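# Four arms fit slats into a bed base, red up

## Task

Put as many slats as possible into the bed base, each slat sitting in its own pair of opposite pockets with both ends seated and its red-foil face pointing upward.

## Robot and tools

Setup: four Kinova Gen3 arms (arm1 to arm4), each ending in a five-fingered right hand. All positions are in one scene frame, in metres, origin on the floor, +z up. Feet (base_link): arm1 at (+0.319, +0.461, +0.774), arm2 at (-0.318, +0.462, +0.776), arm3 at (-0.320, -0.462, +0.748), arm4 at (+0.319, -0.463, +0.729); each foot faces its own +x. Work surfaces under the arms are at z=0.720. Reach is about 1.06 m from the joint-1 axis.

Hand frame: the hand point sits 0.045 m in front of the palm. Its +z runs along the straightened fingers, +y leaves the palm face, +x runs across the palm away from the thumb. Straight fingers extend 0.06 to 0.07 m past the point and lie 0.06 m behind it (-y). A wrist bracket on the little-finger side sticks out and can collide. The wrist camera is on that side too, looking at the hand point.

move: one call = one action. Arguments arm1, arm2, arm3, arm4 (each optional, an object for that arm only) and cameras. Inside an arm's object:
- joints: a name-to-number map of absolute targets. joint1_rad to joint7_rad are radians (joint1 and joint3, 5, 7 range -6.283 to 6.283; joint2 -2.249 to 2.249; joint4 -2.579 to 2.579; joint6 -2.099 to 2.099). Joint1 positive turns clockwise seen from above; joint2 positive tips the arm forward; joint7 positive rolls the hand counter-clockwise seen from behind. Hand keys hand_little, hand_ring, hand_middle, hand_index, hand_thumb_bend take -1 (curled) to +1 (straight); hand_thumb_turn +1 is beside the palm, -1 opposite the fingers. hand_force_limit (-1 to 1) sets the closing stop load, about 0 N at -1 up to 10 N at +1 (15 N for thumb motors). hand_speed (-0.96 to 1) sets finger speed; full speed from +0.48. Both are settings only.
- target: one list of 7 numbers [x, y, z, qw, qx, qy, qz], an absolute pose of the hand point in the scene frame, same layout as the printed hand line. The hand travels a straight line there from its current hand_target. With target, joints may contain only hand_ keys, otherwise the call is rejected.
- speed: top path speed in m/s, 0.002 to 0.5 (default 0.25); rotation capped at twice that in rad/s.
- min_time_s: 0.1 to 8 s, a lower bound on how long the arm's joint motions take.
All arms start together; all target paths finish together and end after at most 10 s; an action lasts no more than 15 s. A call with no arm parts just reports full state. cameras: names from arm1_cam_wrist to arm4_cam_wrist, cam_back, cam_left, cam_middle, cam_right, or "all"; [] for none. Unknown names invalidate the call.

wait: seconds 0 to 10, commands nothing, returns state. zoom_image: camera plus region [x0, y0, x1, y1] in pixels of that camera's latest image (896x504, origin top-left), at most 504 by 504. show_instructions: shows the reference page. finished_scene: ends the scene for good (scene 1); the slats must stay in place unaided.

Reading results: "move" lists arms commanded; "as last shown" means an arm got nothing and its status reads "not commanded". Hand status: "done" means within 1 cm and 2 degrees; "off_target" means resting elsewhere, maybe still pushing. "not_followed", "joint command not followed" or "pose unreachable" mean a safety check held the arm back (a target is then dropped; joint targets may keep being tried). "time_out" means the joint gave up and holds still. hand_stopped_by gives six words for little, ring, middle, index, thumb_bend, thumb_turn: moving, target, force, stalled or fault. The *_load_n values are fingertip forces in N, positive when pushed open; a lost grip shows as load near 0. Joint velocities are rad/s; "within noise" means stationary. Joint torques, flange force (tool frame, noisy) and MOTOR HOT / OVER-TEMPERATURE FAULT lines are also reported. Printed hand position grows less accurate at long reach; hands also lag, stray and can overshoot speed near a straight arm.

Gripping: a finger motor only starts when its target changes by at least 0.002; it stops at the target or when load hits hand_force_limit, then locks. Force limit starts at -1-equivalent 0 and speed at -0.8. For gentle grips use hand_speed -0.94 or lower. To grip harder, raise the limit and send a more-closed target; to release, send a more-open one. Thumb turned in front can wrap objects 0.035 to 0.065 m thick; thumb tip and index pad can pinch light pieces.

Avoid: letting any slat fall, even a few mm, or releasing it while moving; pushing anything off the tables; arms pressing each other or fingers closing on another arm's fingers (the safety check does not catch this); ramming fixed parts; heavy loads or stretched postures that heat motors; jerks that exceed torque limits (104.5 N m joints 1-4, 51.3 N m joints 5-7) or deviate over 5 degrees, which stop the arm for 10 s. After any stop, resend targets that were not reached; later calls in the same reply are skipped after a refusal or stop.

Each tool is called after "Emit:" by a JSON object that holds its "method" and its "body", one argument or row to a line.

Reference images:

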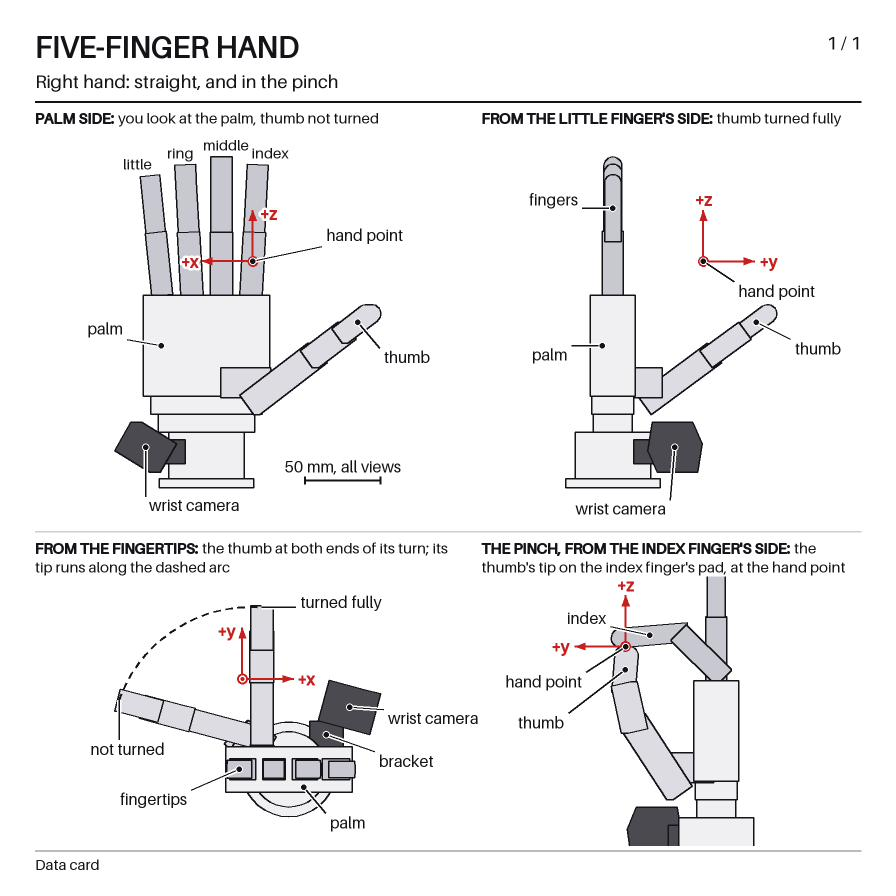

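## Session

Emit:
{"method": "move", "body": {

}}

Scene clock: 0.00 s.
Joint torques (N m): no reading
Flange force (N): no reading
Joint velocities: within noise
arm1.joint_positions: joint1_rad=-0.466 joint2_rad=-0.364 joint3_rad=-0.075 joint4_rad=+1.453 joint5_rad=+0.018 joint6_rad=+2.039 joint7_rad=-1.935 hand_little=+1.000 hand_ring=+1.000 hand_middle=+1.000 hand_index=+1.000 hand_thumb_turn=+1.000 hand_thumb_bend=+1.000 hand_force_limit=+0.000 hand_speed=-0.800
arm1.joint_status: not commanded
arm1.hand_stopped_by: target,target,target,target,target,target
arm1.little_load_n: 0.0
arm1.ring_load_n: 0.0
arm1.middle_load_n: 0.0
arm1.index_load_n: 0.0
arm1.thumb_bend_load_n: 0.0
arm1.thumb_turn_load_n: 0.0
arm1.hand: x=+0.3200 y=+0.2843 z=+1.2773 quat_wxyz=(+0.001, -0.853, -0.521, +0.024) (m; scene frame)
arm1.hand_target: x=+0.3200 y=+0.2843 z=+1.2773 quat_wxyz=(+0.001, -0.853, -0.521, +0.024) (m; scene frame)
arm1.hand_status: not commanded
arm2.joint_positions: joint1_rad=-0.212 joint2_rad=-0.489 joint3_rad=-0.075 joint4_rad=+1.485 joint5_rad=-0.064 joint6_rad=+1.973 joint7_rad=-1.967 hand_little=+1.000 hand_ring=+1.000 hand_middle=+1.000 hand_index=+1.000 hand_thumb_turn=+1.000 hand_thumb_bend=+1.000 hand_force_limit=+0.000 hand_speed=-0.800
arm2.joint_status: not commanded
arm2.hand_stopped_by: target,target,target,target,target,target
arm2.little_load_n: 0.0
arm2.ring_load_n: 0.0
arm2.middle_load_n: 0.0
arm2.index_load_n: 0.0
arm2.thumb_bend_load_n: 0.0
arm2.thumb_turn_load_n: 0.0
arm2.hand: x=-0.1629 y=+0.3875 z=+1.2975 quat_wxyz=(-0.090, -0.510, -0.855, +0.002) (m; scene frame)
arm2.hand_target: x=-0.1629 y=+0.3875 z=+1.2975 quat_wxyz=(-0.090, -0.510, -0.855, +0.002) (m; scene frame)
arm2.hand_status: not commanded
arm3.joint_positions: joint1_rad=+0.540 joint2_rad=-0.333 joint3_rad=-0.074 joint4_rad=+1.424 joint5_rad=+0.004 joint6_rad=+1.930 joint7_rad=-2.045 hand_little=+1.000 hand_ring=+1.000 hand_middle=+1.000 hand_index=+1.000 hand_thumb_turn=+1.000 hand_thumb_bend=+1.000 hand_force_limit=+0.000 hand_speed=-0.800
arm3.joint_status: not commanded
arm3.hand_stopped_by: target,target,target,target,target,target
arm3.little_load_n: 0.0
arm3.ring_load_n: 0.0
arm3.middle_load_n: 0.0
arm3.index_load_n: 0.0
arm3.thumb_bend_load_n: 0.0
arm3.thumb_turn_load_n: 0.0
arm3.hand: x=-0.1221 y=-0.3324 z=+1.2611 quat_wxyz=(-0.056, +0.018, -0.998, -0.018) (m; scene frame)
arm3.hand_target: x=-0.1221 y=-0.3324 z=+1.2611 quat_wxyz=(-0.056, +0.018, -0.998, -0.018) (m; scene frame)
arm3.hand_status: not commanded
arm4.joint_positions: joint1_rad=+0.795 joint2_rad=-0.451 joint3_rad=-0.090 joint4_rad=+1.576 joint5_rad=-0.080 joint6_rad=+2.005 joint7_rad=-1.821 hand_little=+1.000 hand_ring=+1.000 hand_middle=+1.000 hand_index=+1.000 hand_thumb_turn=+1.000 hand_thumb_bend=+1.000 hand_force_limit=+0.000 hand_speed=-0.800
arm4.joint_status: not commanded
arm4.hand_stopped_by: target,target,target,target,target,target
arm4.little_load_n: 0.5
arm4.ring_load_n: 0.0
arm4.middle_load_n: 0.0
arm4.index_load_n: 0.0
arm4.thumb_bend_load_n: 0.0
arm4.thumb_turn_load_n: 0.0
arm4.hand: x=+0.2794 y=-0.3099 z=+1.2085 quat_wxyz=(+0.017, +0.596, -0.802, -0.016) (m; scene frame)
arm4.hand_target: x=+0.2794 y=-0.3099 z=+1.2085 quat_wxyz=(+0.017, +0.596, -0.802, -0.016) (m; scene frame)
arm4.hand_status: not commanded
pictures: arm1_cam_wrist, arm2_cam_wrist, arm3_cam_wrist, arm4_cam_wrist, cam_back, cam_left, cam_middle, cam_right

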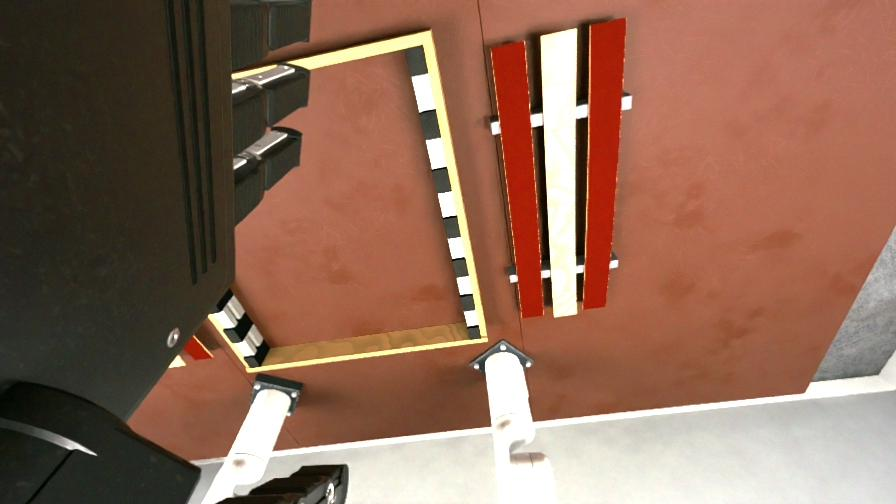

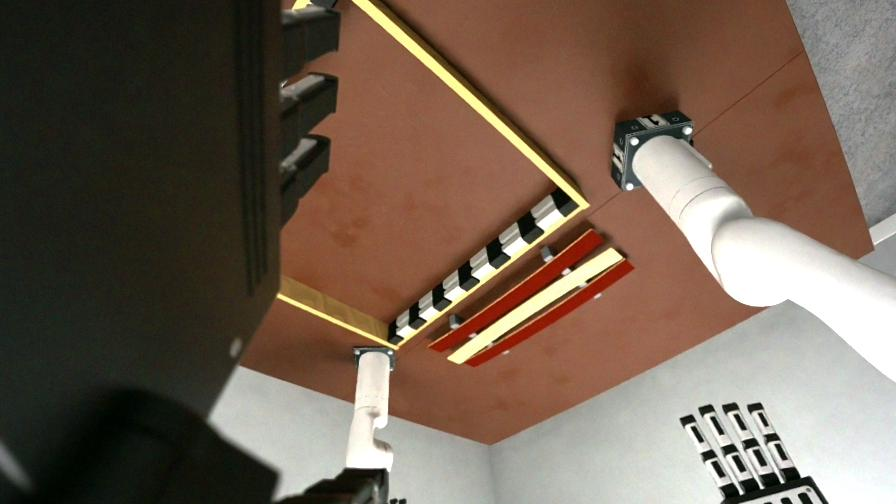

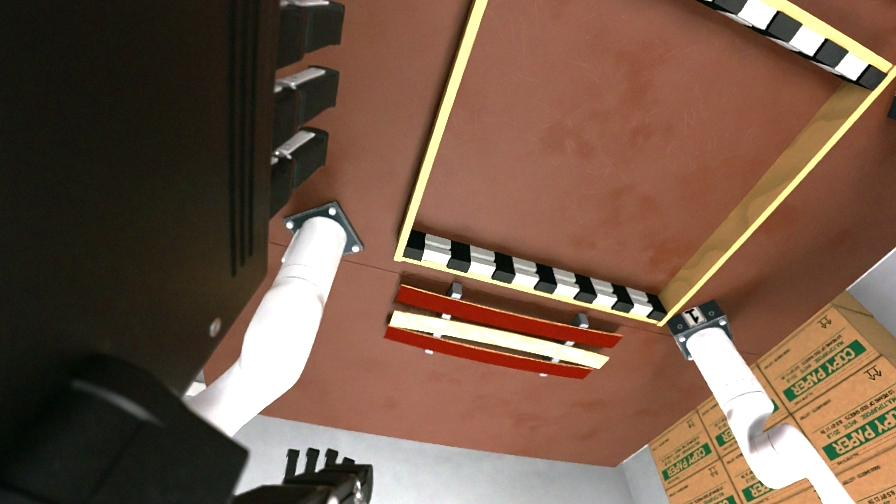

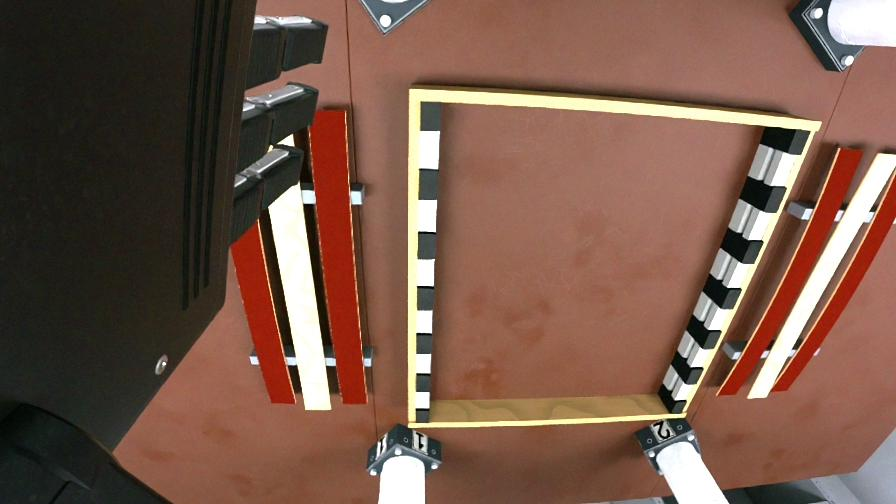

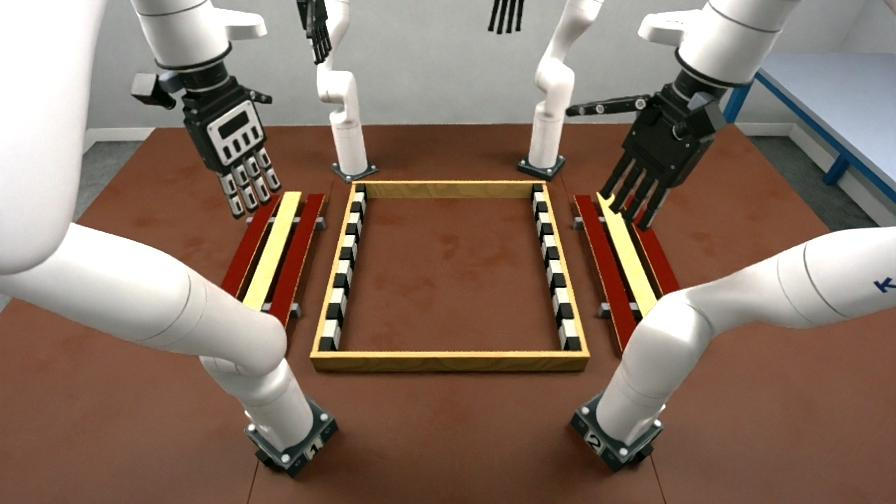

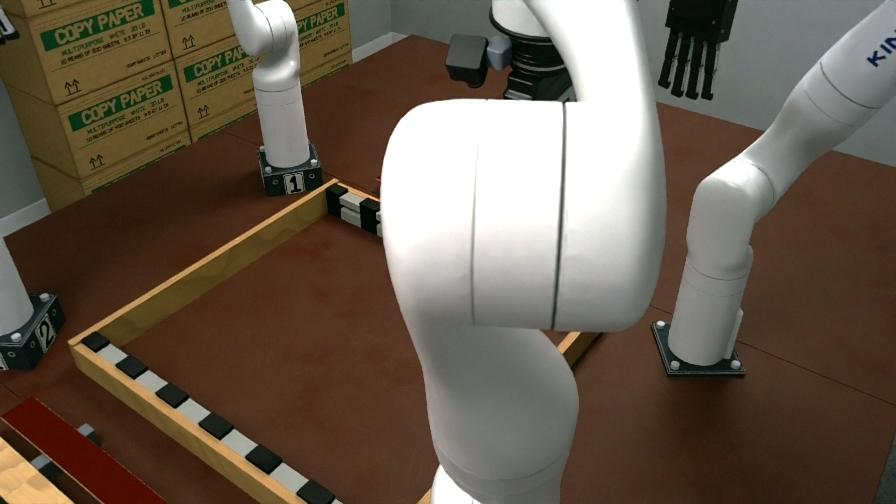

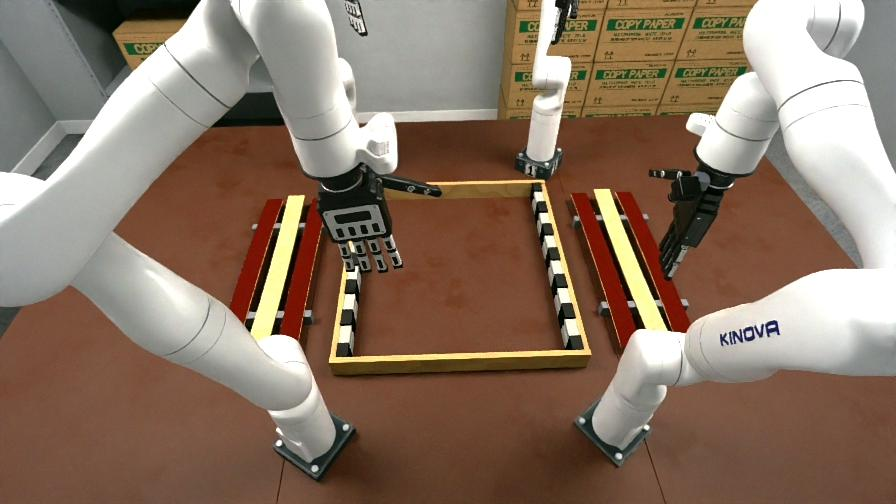

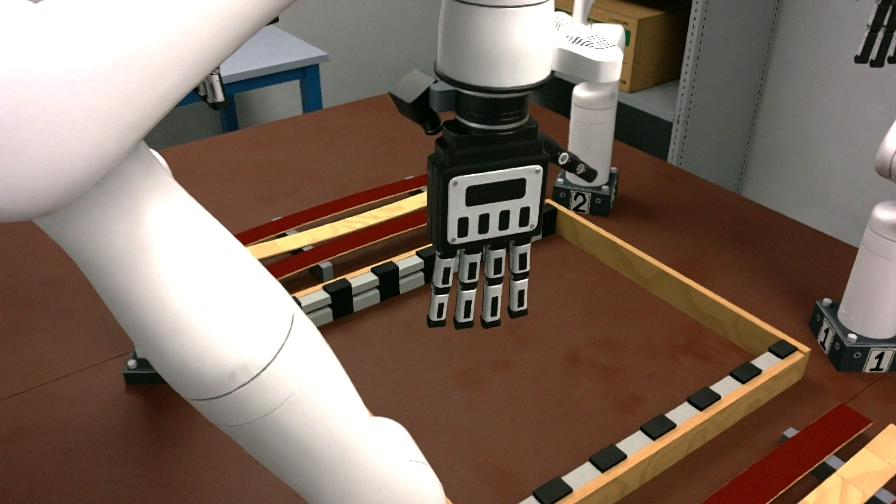

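Emit:
{"method": "zoom_image", "body": {
  "camera": "cam_back",
  "region": [180, 160, 420, 380]
}}

Emit:
{"method": "zoom_image", "body": {
  "camera": "cam_back",
  "region": [480, 160, 720, 380]
}}

Emit:
{"method": "zoom_image", "body": {
  "camera": "cam_left",
  "region": [0, 160, 400, 504]
}}

Emit:
{"method": "zoom_image", "body": {
  "camera": "cam_right",
  "region": [200, 160, 560, 400]
}}

Emit:
{"method": "zoom_image", "body": {
  "camera": "cam_middle",
  "region": [520, 170, 720, 370]
}}

Emit:
{"method": "zoom_image", "body": {
  "camera": "arm3_cam_wrist",
  "region": [370, 220, 690, 400]
}}

Scaled by 2.100 from the camera's image (finer frame: 1280x720).

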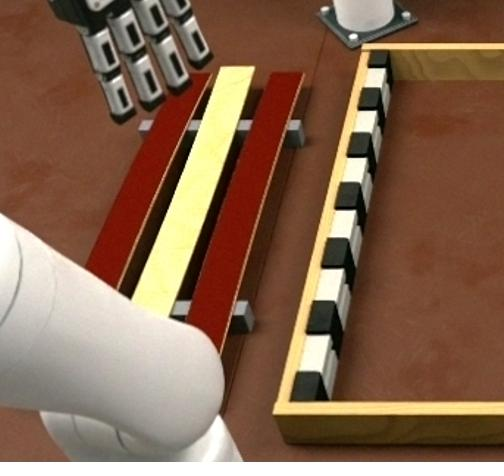

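Scaled by 2.100 from the camera's image (finer frame: 1280x720).

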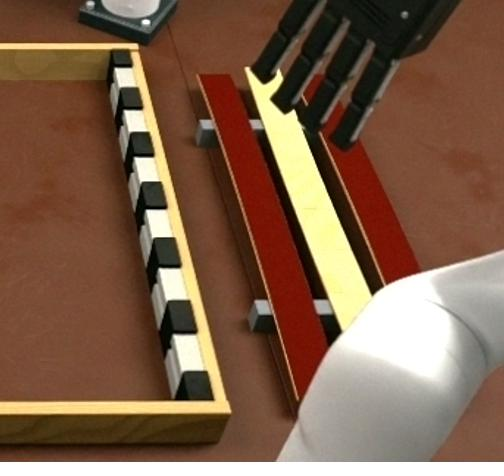

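Scaled by 1.260 from the camera's image (finer frame: 1280x720).

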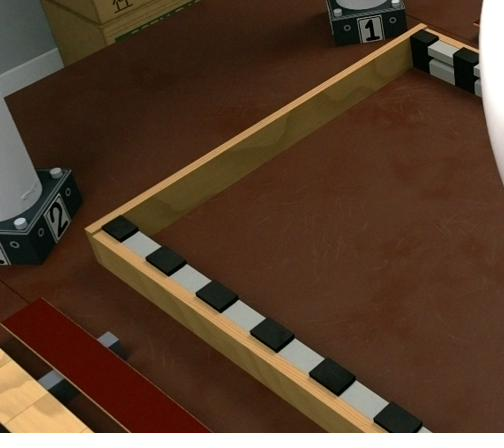

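Scaled by 1.400 from the camera's image (finer frame: 1280x720).

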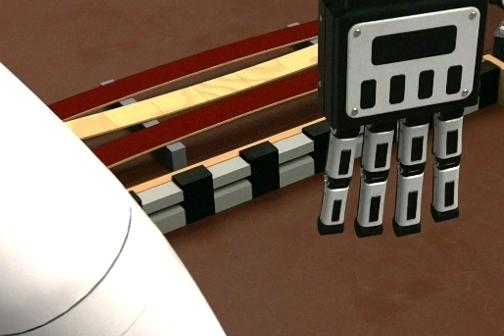

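Scaled by 2.520 from the camera's image (finer frame: 1280x720).

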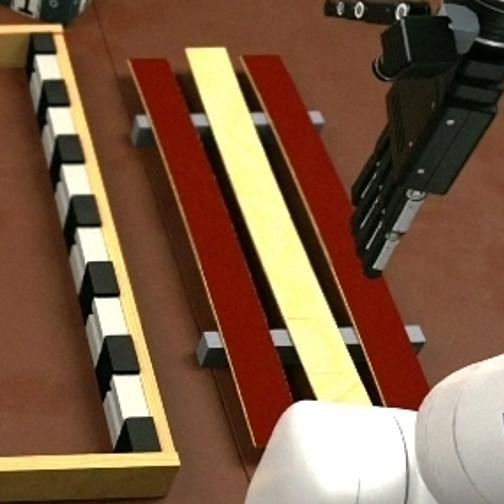

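Scaled by 1.575 from the camera's image (finer frame: 1280x720).

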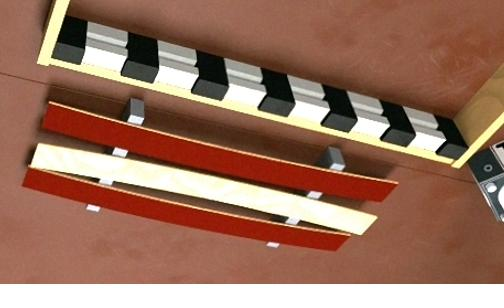

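Emit:
{"method": "zoom_image", "body": {
  "camera": "cam_right",
  "region": [280, 240, 440, 330]
}}

Emit:
{"method": "zoom_image", "body": {
  "camera": "arm4_cam_wrist",
  "region": [640, 110, 896, 420]
}}

Emit:
{"method": "zoom_image", "body": {
  "camera": "arm4_cam_wrist",
  "region": [220, 80, 460, 440]
}}

Emit:
{"method": "zoom_image", "body": {
  "camera": "arm2_cam_wrist",
  "region": [370, 180, 650, 380]
}}

Emit:
{"method": "zoom_image", "body": {
  "camera": "arm1_cam_wrist",
  "region": [390, 10, 650, 350]
}}

Emit:
{"method": "zoom_image", "body": {
  "camera": "cam_left",
  "region": [0, 370, 220, 504]
}}

Scaled by 3.150 from the camera's image (finer frame: 1280x720).

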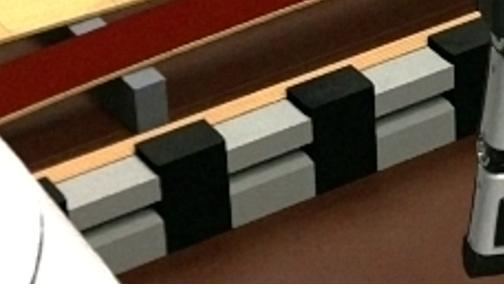

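Scaled by 1.626 from the camera's image (finer frame: 1280x720).

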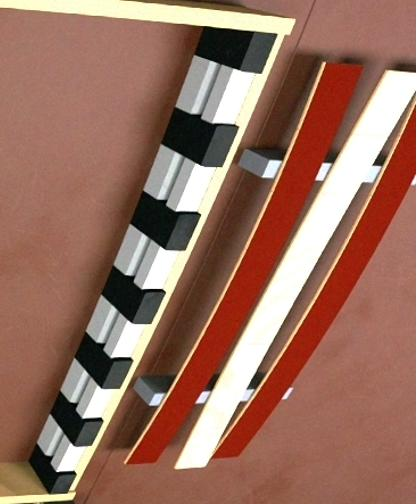

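Scaled by 1.400 from the camera's image (finer frame: 1280x720).

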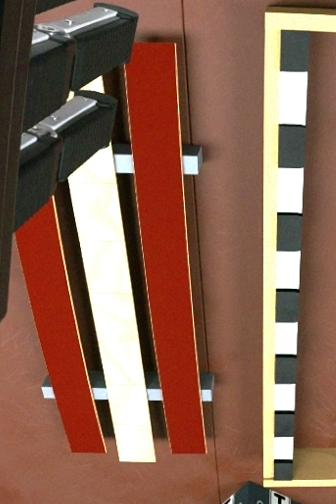

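Scaled by 1.800 from the camera's image (finer frame: 1280x720).

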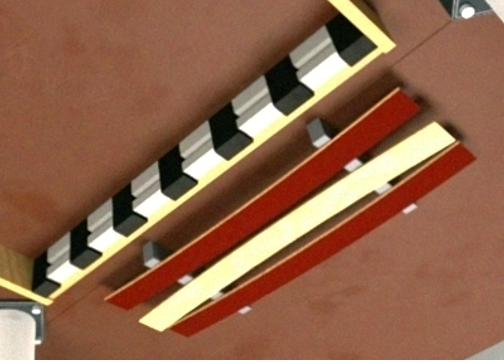

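Scaled by 1.482 from the camera's image (finer frame: 1280x720).

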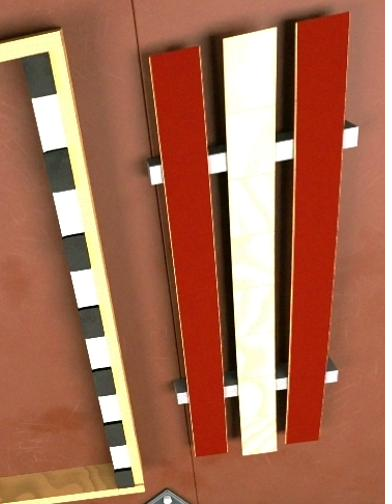

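Scaled by 2.291 from the camera's image (finer frame: 1280x720).

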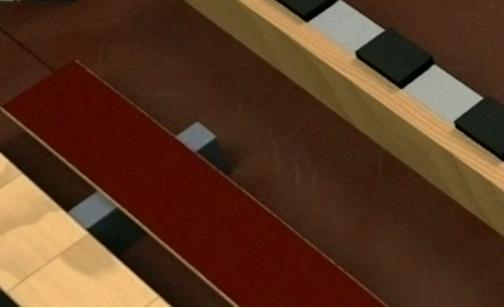

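Emit:
{"method": "zoom_image", "body": {
  "camera": "cam_middle",
  "region": [530, 170, 630, 270]
}}

Emit:
{"method": "zoom_image", "body": {
  "camera": "cam_middle",
  "region": [540, 270, 640, 370]
}}

Emit:
{"method": "zoom_image", "body": {
  "camera": "cam_middle",
  "region": [310, 290, 410, 390]
}}

Emit:
{"method": "zoom_image", "body": {
  "camera": "cam_middle",
  "region": [230, 180, 350, 300]
}}

Emit:
{"method": "zoom_image", "body": {
  "camera": "cam_middle",
  "region": [590, 170, 710, 290]
}}

Emit:
{"method": "zoom_image", "body": {
  "camera": "cam_middle",
  "region": [590, 260, 710, 380]
}}

Emit:
{"method": "zoom_image", "body": {
  "camera": "cam_back",
  "region": [300, 170, 400, 270]
}}

Emit:
{"method": "zoom_image", "body": {
  "camera": "cam_back",
  "region": [300, 280, 400, 380]
}}

Emit:
{"method": "zoom_image", "body": {
  "camera": "cam_back",
  "region": [510, 280, 610, 380]
}}

Emit:
{"method": "zoom_image", "body": {
  "camera": "cam_back",
  "region": [210, 180, 330, 300]
}}

Emit:
{"method": "zoom_image", "body": {
  "camera": "cam_back",
  "region": [570, 180, 690, 300]
}}

Scaled by 5.040 from the camera's image (finer frame: 1280x720).

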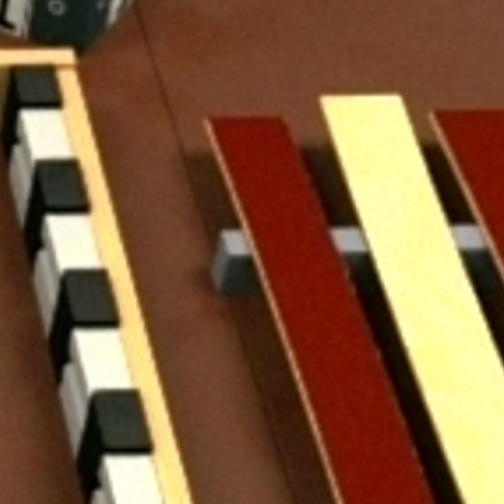

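Scaled by 5.040 from the camera's image (finer frame: 1280x720).

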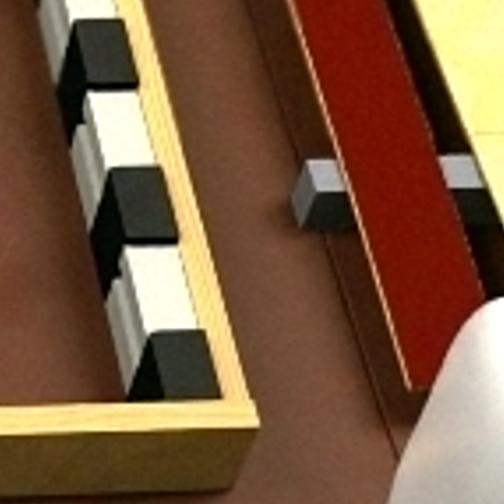

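Scaled by 5.040 from the camera's image (finer frame: 1280x720).

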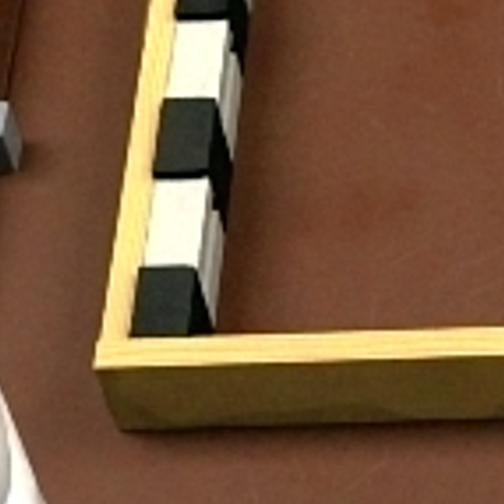

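Scaled by 4.200 from the camera's image (finer frame: 1280x720).

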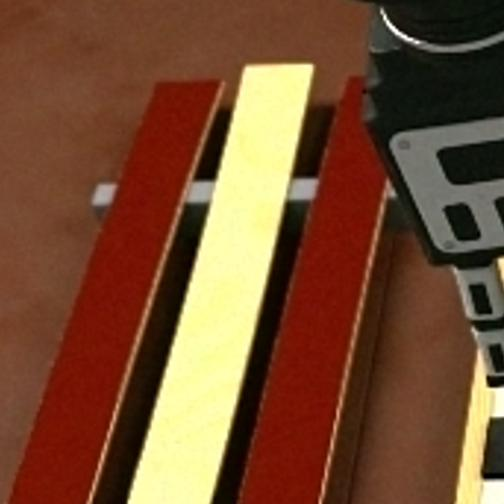

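Scaled by 4.200 from the camera's image (finer frame: 1280x720).

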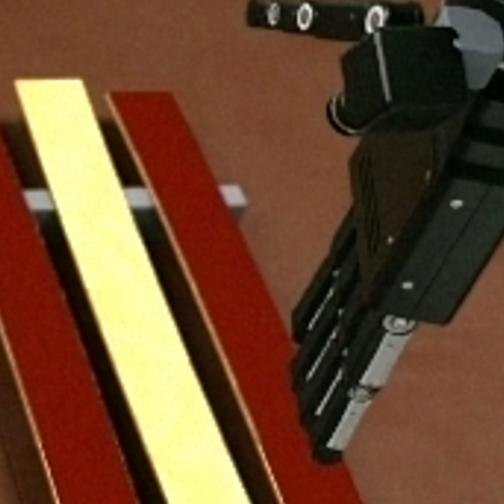

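Scaled by 4.200 from the camera's image (finer frame: 1280x720).

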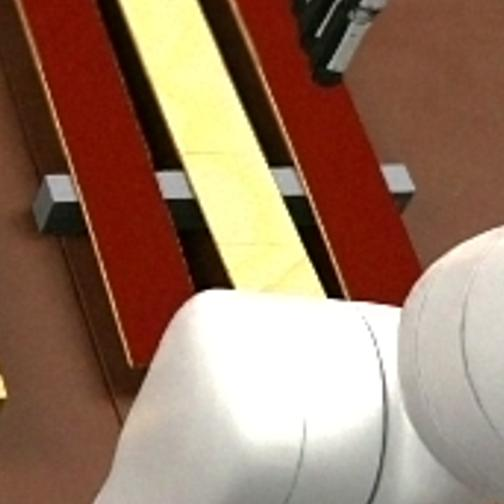

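Scaled by 5.040 from the camera's image (finer frame: 1280x720).

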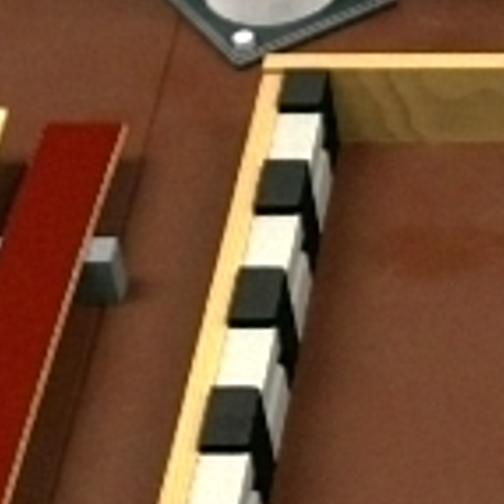

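Scaled by 5.040 from the camera's image (finer frame: 1280x720).

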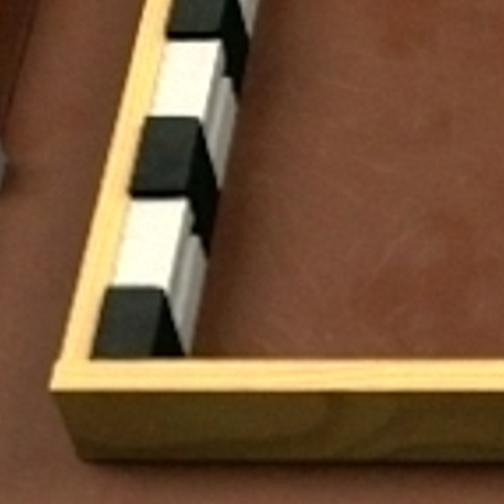

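Scaled by 5.040 from the camera's image (finer frame: 1280x720).

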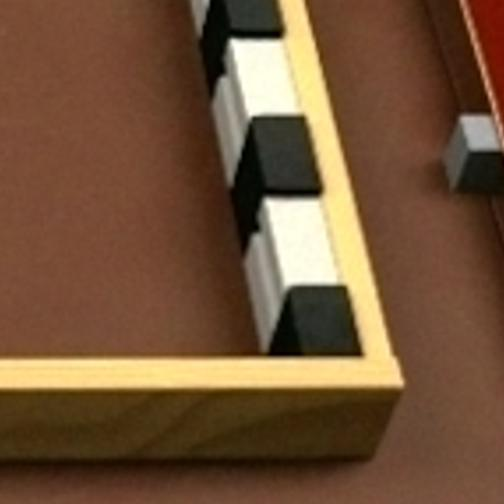

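Scaled by 4.200 from the camera's image (finer frame: 1280x720).

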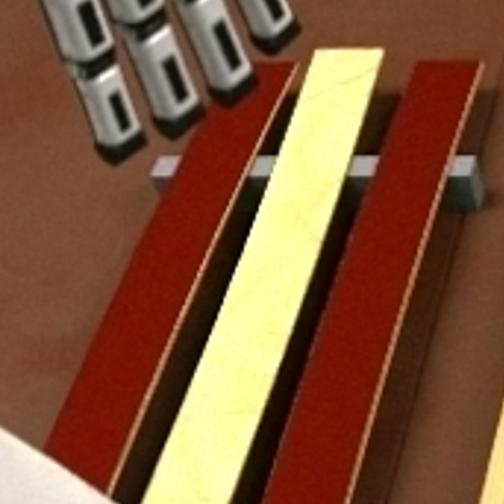

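Scaled by 4.200 from the camera's image (finer frame: 1280x720).

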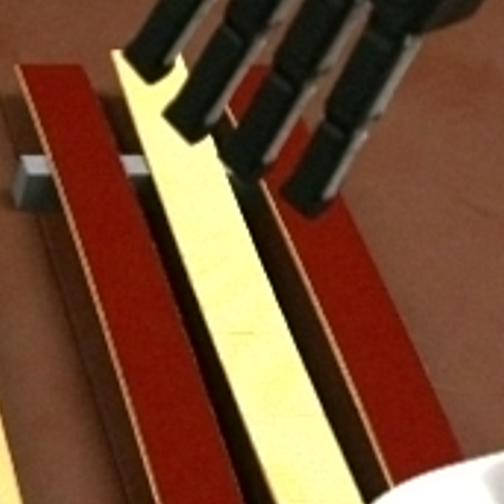

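Emit:
{"method": "move", "body": {
  "arm4": {"target": [0.08, 0.0, 0.93, 0.342, 0.0, 0.940, 0.0], "speed": 0.25},
  "cameras": ["arm4_cam_wrist", "cam_back"]
}}

Scene clock: 190.50 s.
Joint torques (N m): arm1=[1.09 -0.42 -0.86 -6.8 0.36 -0.05 -0.2] | arm2=[-0.62 1.73 -2.08 -6.57 0.51 -0.55 0.32] | arm3=[0.13 -1.47 0.24 -9.18 0.08 -0.32 0.21] | arm4=[-0.46 21.06 7.22 -3.69 1.37 0.91 -0.11]
Flange force (N): arm1=[-1.9 -3.0 -1.9] | arm2=[-1.9 -4.6 -2.5] | arm3=[2.9 0.5 6.9] | arm4=[2.0 3.2 -1.6]
move: arm4 done
Joint velocities: within noise
arm1, arm2, arm3: as last shown
arm3.middle_load_n: -0.5
arm4.joint_positions: joint1_rad=+2.527 joint2_rad=-1.131 joint3_rad=-2.081 joint4_rad=+1.034 joint5_rad=-0.271 joint6_rad=+1.688 joint7_rad=-3.548 hand_little=+1.000 hand_ring=+1.000 hand_middle=+1.000 hand_index=+1.000 hand_thumb_turn=+1.000 hand_thumb_bend=+1.000 hand_force_limit=+0.000 hand_speed=-0.800
arm4.joint_status: not commanded
arm4.hand_stopped_by: target,target,target,target,target,target
arm4.little_load_n: 0.0
arm4.ring_load_n: 0.0
arm4.middle_load_n: 0.0
arm4.index_load_n: 0.0
arm4.thumb_bend_load_n: 0.0
arm4.thumb_turn_load_n: 0.0
arm4.hand: x=+0.0800 y=+0.0000 z=+0.9300 quat_wxyz=(-0.342, +0.000, -0.940, +0.000)
arm4.hand_target: x=+0.0800 y=+0.0000 z=+0.9300 quat_wxyz=(-0.342, +0.000, -0.940, +0.000)
arm4.hand_status: done (0.000 m and 0.0 deg from the pose sent, 0.462 m and 83.1 deg at the start; pose on its path clipped on 12 of 110 steps)
arm4_cam_wrist: T_world_to_cam=[[-0.25126, 0.94755, -0.19753, 0.20236], [0.31967, 0.27386, 0.90709, -0.86243], [0.91361, 0.16477, -0.37171, 0.38754]] pos_world=[-0.02753, -0.01942, 0.96633]

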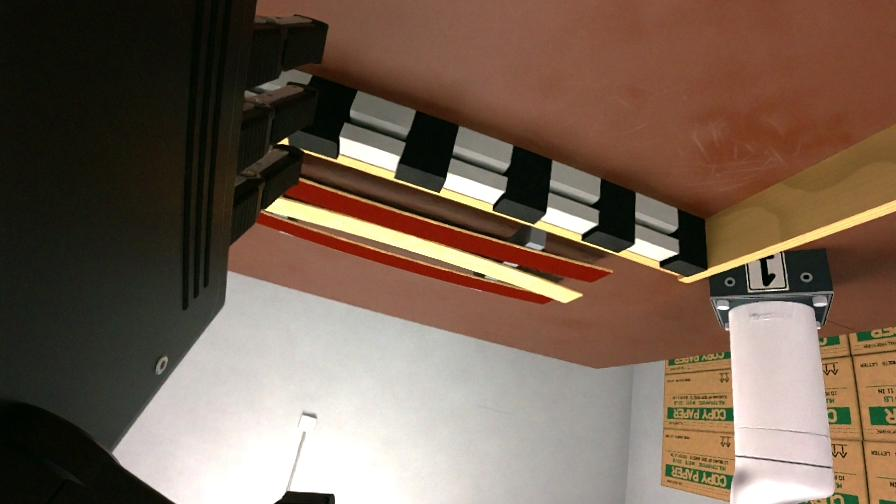

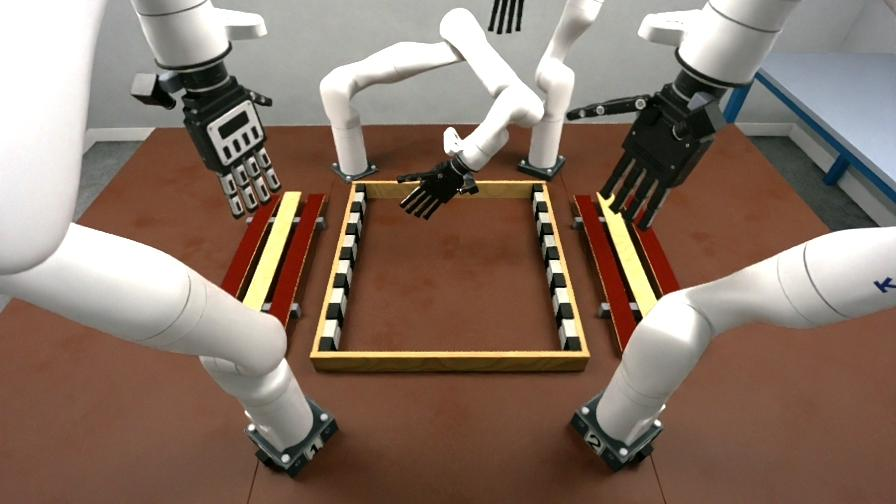

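Emit:
{"method": "zoom_image", "body": {
  "camera": "arm4_cam_wrist",
  "region": [260, 70, 480, 200]
}}

Emit:
{"method": "zoom_image", "body": {
  "camera": "arm4_cam_wrist",
  "region": [460, 130, 720, 310]
}}

Emit:
{"method": "zoom_image", "body": {
  "camera": "arm4_cam_wrist",
  "region": [240, 160, 620, 310]
}}

Scaled by 2.291 from the camera's image (finer frame: 1280x720).

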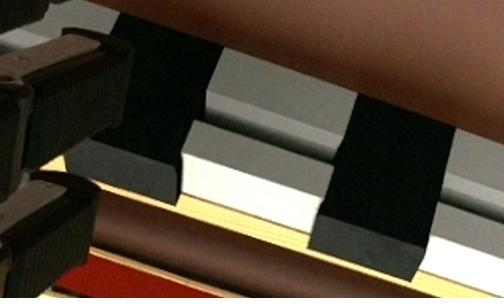

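Scaled by 1.938 from the camera's image (finer frame: 1280x720).

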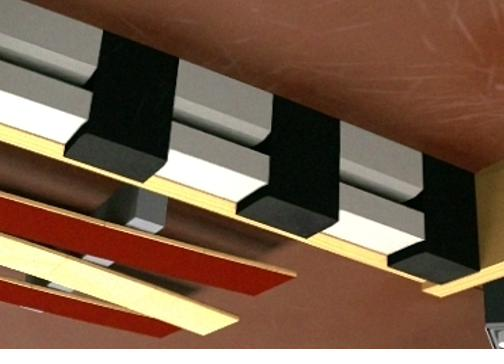

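Scaled by 1.326 from the camera's image (finer frame: 1280x720).

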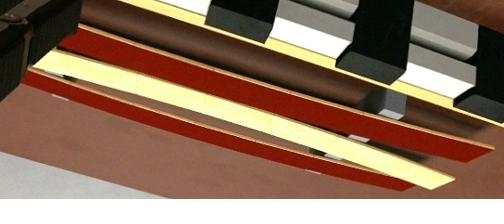

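Emit:
{"method": "move", "body": {
  "arm4": {"target": [0.2, 0.0, 0.83, 0.1305, 0.0, 0.9914, 0.0], "speed": 0.2},
  "arm1": {"target": [0.68, -0.024, 0.81, 0.0, 0.940, 0.0, -0.342], "speed": 0.3},
  "cameras": ["arm4_cam_wrist", "arm1_cam_wrist", "cam_back"]
}}

Scene clock: 356.57 s.
Joint torques (N m): arm1=[3.11 -14.84 -0.85 -4.61 0.67 -4.54 -0.51] | arm2=[-0.61 1.72 -2.07 -6.59 0.51 -0.54 0.34] | arm3=[0.09 -1.45 0.29 -9.17 0.12 -0.38 0.21] | arm4=[-0.42 16.08 6.5 -3.93 0.4 0.27 -0.1]
Flange force (N): arm1=no reading | arm2=[-1.9 -4.5 -2.4] | arm3=[3.0 0.6 6.7] | arm4=[1.2 3.3 1.4]
move: arm1 done; arm4 done
Joint velocities: within noise
arm1.joint_positions: joint1_rad=-1.571 joint2_rad=+1.529 joint3_rad=-0.538 joint4_rad=+0.198 joint5_rad=+0.908 joint6_rad=+2.045 joint7_rad=-4.103 hand_little=+1.000 hand_ring=+1.000 hand_middle=+1.000 hand_index=+1.000 hand_thumb_turn=+1.000 hand_thumb_bend=+1.000 hand_force_limit=+0.000 hand_speed=-0.800
arm1.joint_status: not commanded
arm1.hand_stopped_by: target,target,target,target,target,target
arm1.little_load_n: 0.5
arm1.ring_load_n: 0.0
arm1.middle_load_n: 0.0
arm1.index_load_n: 0.0
arm1.thumb_bend_load_n: 0.0
arm1.thumb_turn_load_n: 0.0
arm1.hand: x=+0.6800 y=-0.0240 z=+0.8100 quat_wxyz=(+0.000, -0.940, +0.000, +0.342)
arm1.hand_target: x=+0.6800 y=-0.0240 z=+0.8100 quat_wxyz=(+0.000, -0.940, +0.000, +0.342)
arm1.hand_status: done (0.000 m and 0.0 deg from the pose sent, 0.666 m and 71.8 deg at the start; pose on its path clipped on 48 of 122 steps)
arm2, arm3: as last shown
arm3.middle_load_n: 0.0
arm3.thumb_bend_load_n: -0.5
arm4.joint_positions: joint1_rad=+2.674 joint2_rad=-0.858 joint3_rad=-2.182 joint4_rad=+1.720 joint5_rad=-0.490 joint6_rad=+0.992 joint7_rad=-3.162 hand_little=+1.000 hand_ring=+1.000 hand_middle=+1.000 hand_index=+1.000 hand_thumb_turn=+1.000 hand_thumb_bend=+1.000 hand_force_limit=+0.000 hand_speed=-0.800
arm4.joint_status: not commanded
arm4.hand_stopped_by: target,target,target,target,target,target
arm4.little_load_n: 0.0
arm4.ring_load_n: 0.0
arm4.middle_load_n: 0.0
arm4.index_load_n: 0.0
arm4.thumb_bend_load_n: 0.0
arm4.thumb_turn_load_n: 0.0
arm4.hand: x=+0.2000 y=+0.0000 z=+0.8300 quat_wxyz=(-0.131, +0.000, -0.991, +0.000)
arm4.hand_target: x=+0.2000 y=+0.0000 z=+0.8300 quat_wxyz=(-0.131, +0.000, -0.991, +0.000)
arm4.hand_status: done (0.000 m and 0.0 deg from the pose sent, 0.156 m and 25.0 deg at the start)
pictures: arm1_cam_wrist, arm4_cam_wrist, cam_back
arm1_cam_wrist: T_world_to_cam=[[0.23837, -0.95912, -0.15252, -0.06888], [-0.28388, -0.219, 0.93352, -0.57096], [-0.92876, -0.17923, -0.32448, 1.00333]] pos_world=[0.78619, -0.01128, 0.84805]
arm4_cam_wrist: T_world_to_cam=[[-0.31124, 0.94752, -0.07296, 0.12138], [0.67291, 0.27395, 0.68712, -0.69821], [0.67105, 0.16477, -0.72287, 0.58072]] pos_world=[0.11791, -0.01942, 0.9084]

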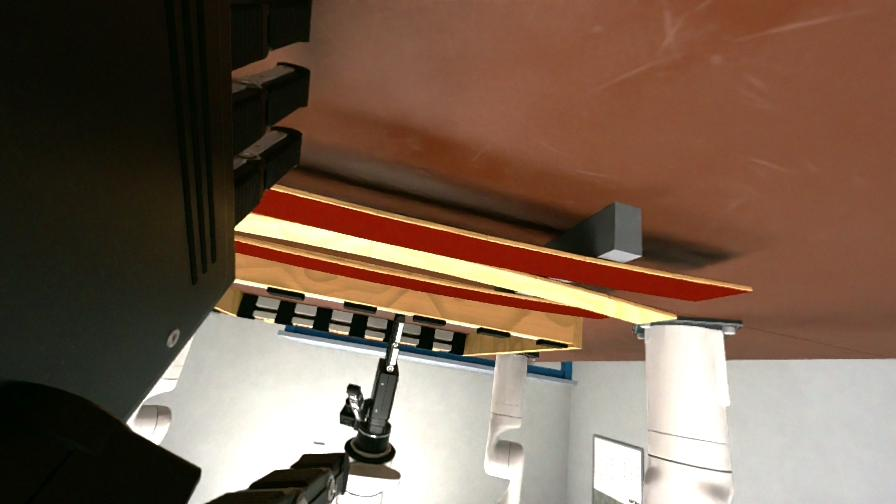

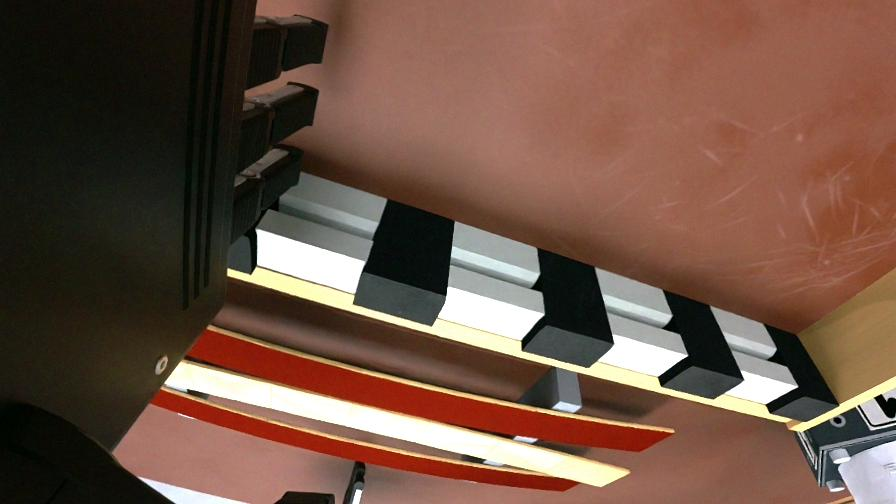

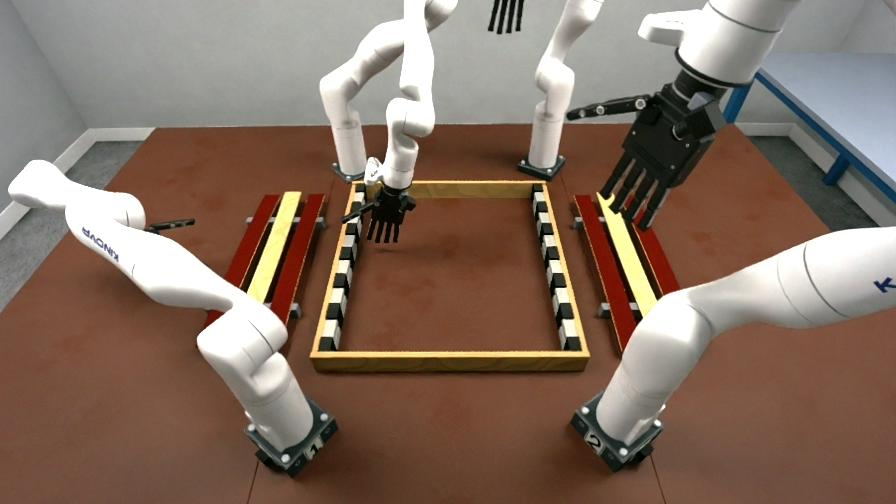

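Emit:
{"method": "zoom_image", "body": {
  "camera": "arm1_cam_wrist",
  "region": [230, 180, 500, 330]
}}

Emit:
{"method": "zoom_image", "body": {
  "camera": "arm1_cam_wrist",
  "region": [490, 190, 760, 340]
}}

Emit:
{"method": "zoom_image", "body": {
  "camera": "arm4_cam_wrist",
  "region": [340, 180, 560, 370]
}}

Emit:
{"method": "zoom_image", "body": {
  "camera": "arm4_cam_wrist",
  "region": [120, 300, 420, 500]
}}

Emit:
{"method": "zoom_image", "body": {
  "camera": "arm4_cam_wrist",
  "region": [400, 300, 700, 500]
}}

Scaled by 1.867 from the camera's image (finer frame: 1280x720).

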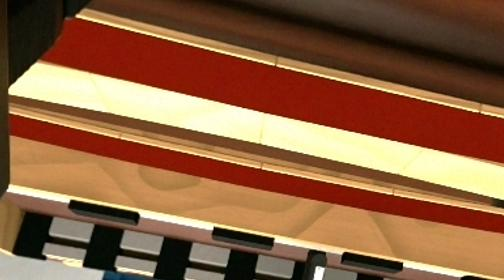

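Scaled by 1.867 from the camera's image (finer frame: 1280x720).

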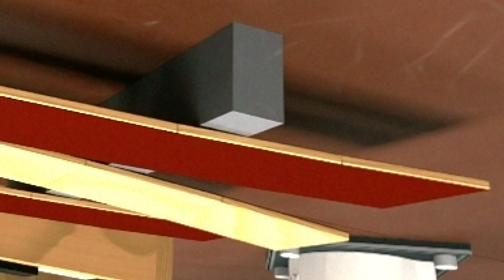

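Scaled by 2.291 from the camera's image (finer frame: 1280x720).

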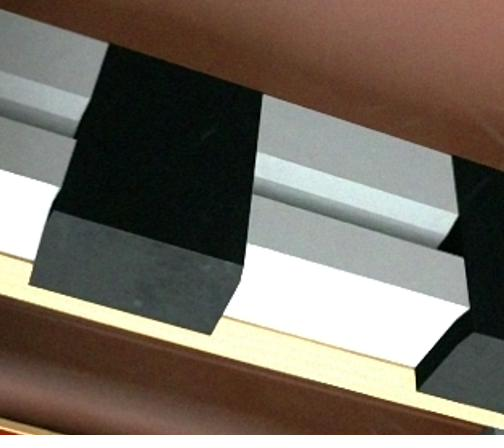

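Scaled by 1.680 from the camera's image (finer frame: 1280x720).

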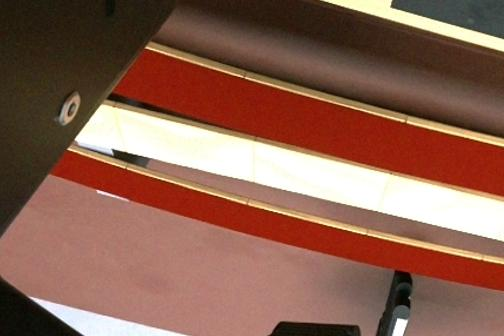

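Scaled by 1.680 from the camera's image (finer frame: 1280x720).

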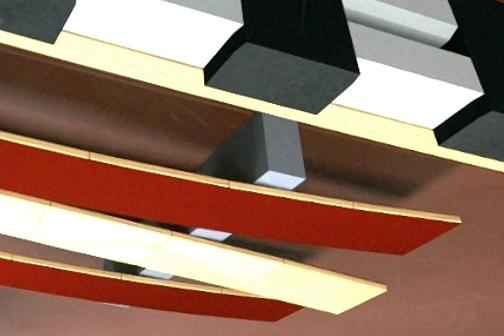

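Emit:
{"method": "zoom_image", "body": {
  "camera": "cam_back",
  "region": [330, 180, 430, 260]
}}

Scaled by 5.040 from the camera's image (finer frame: 1280x720).

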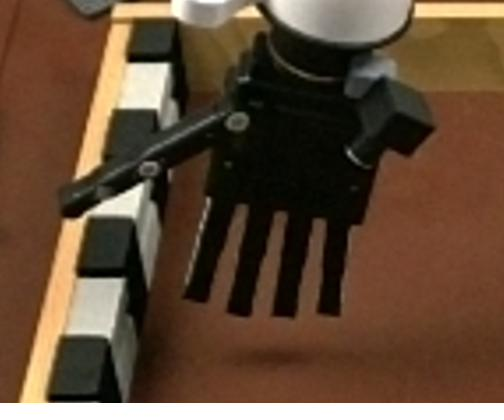

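Emit:
{"method": "zoom_image", "body": {
  "camera": "arm4_cam_wrist",
  "region": [220, 0, 360, 240]
}}

Scaled by 2.100 from the camera's image (finer frame: 1280x720).

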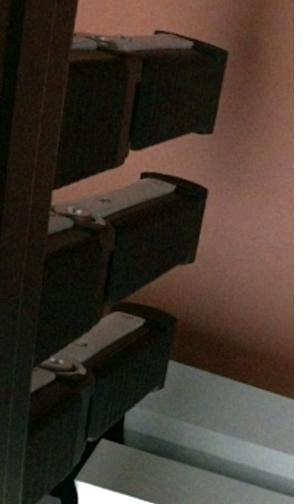

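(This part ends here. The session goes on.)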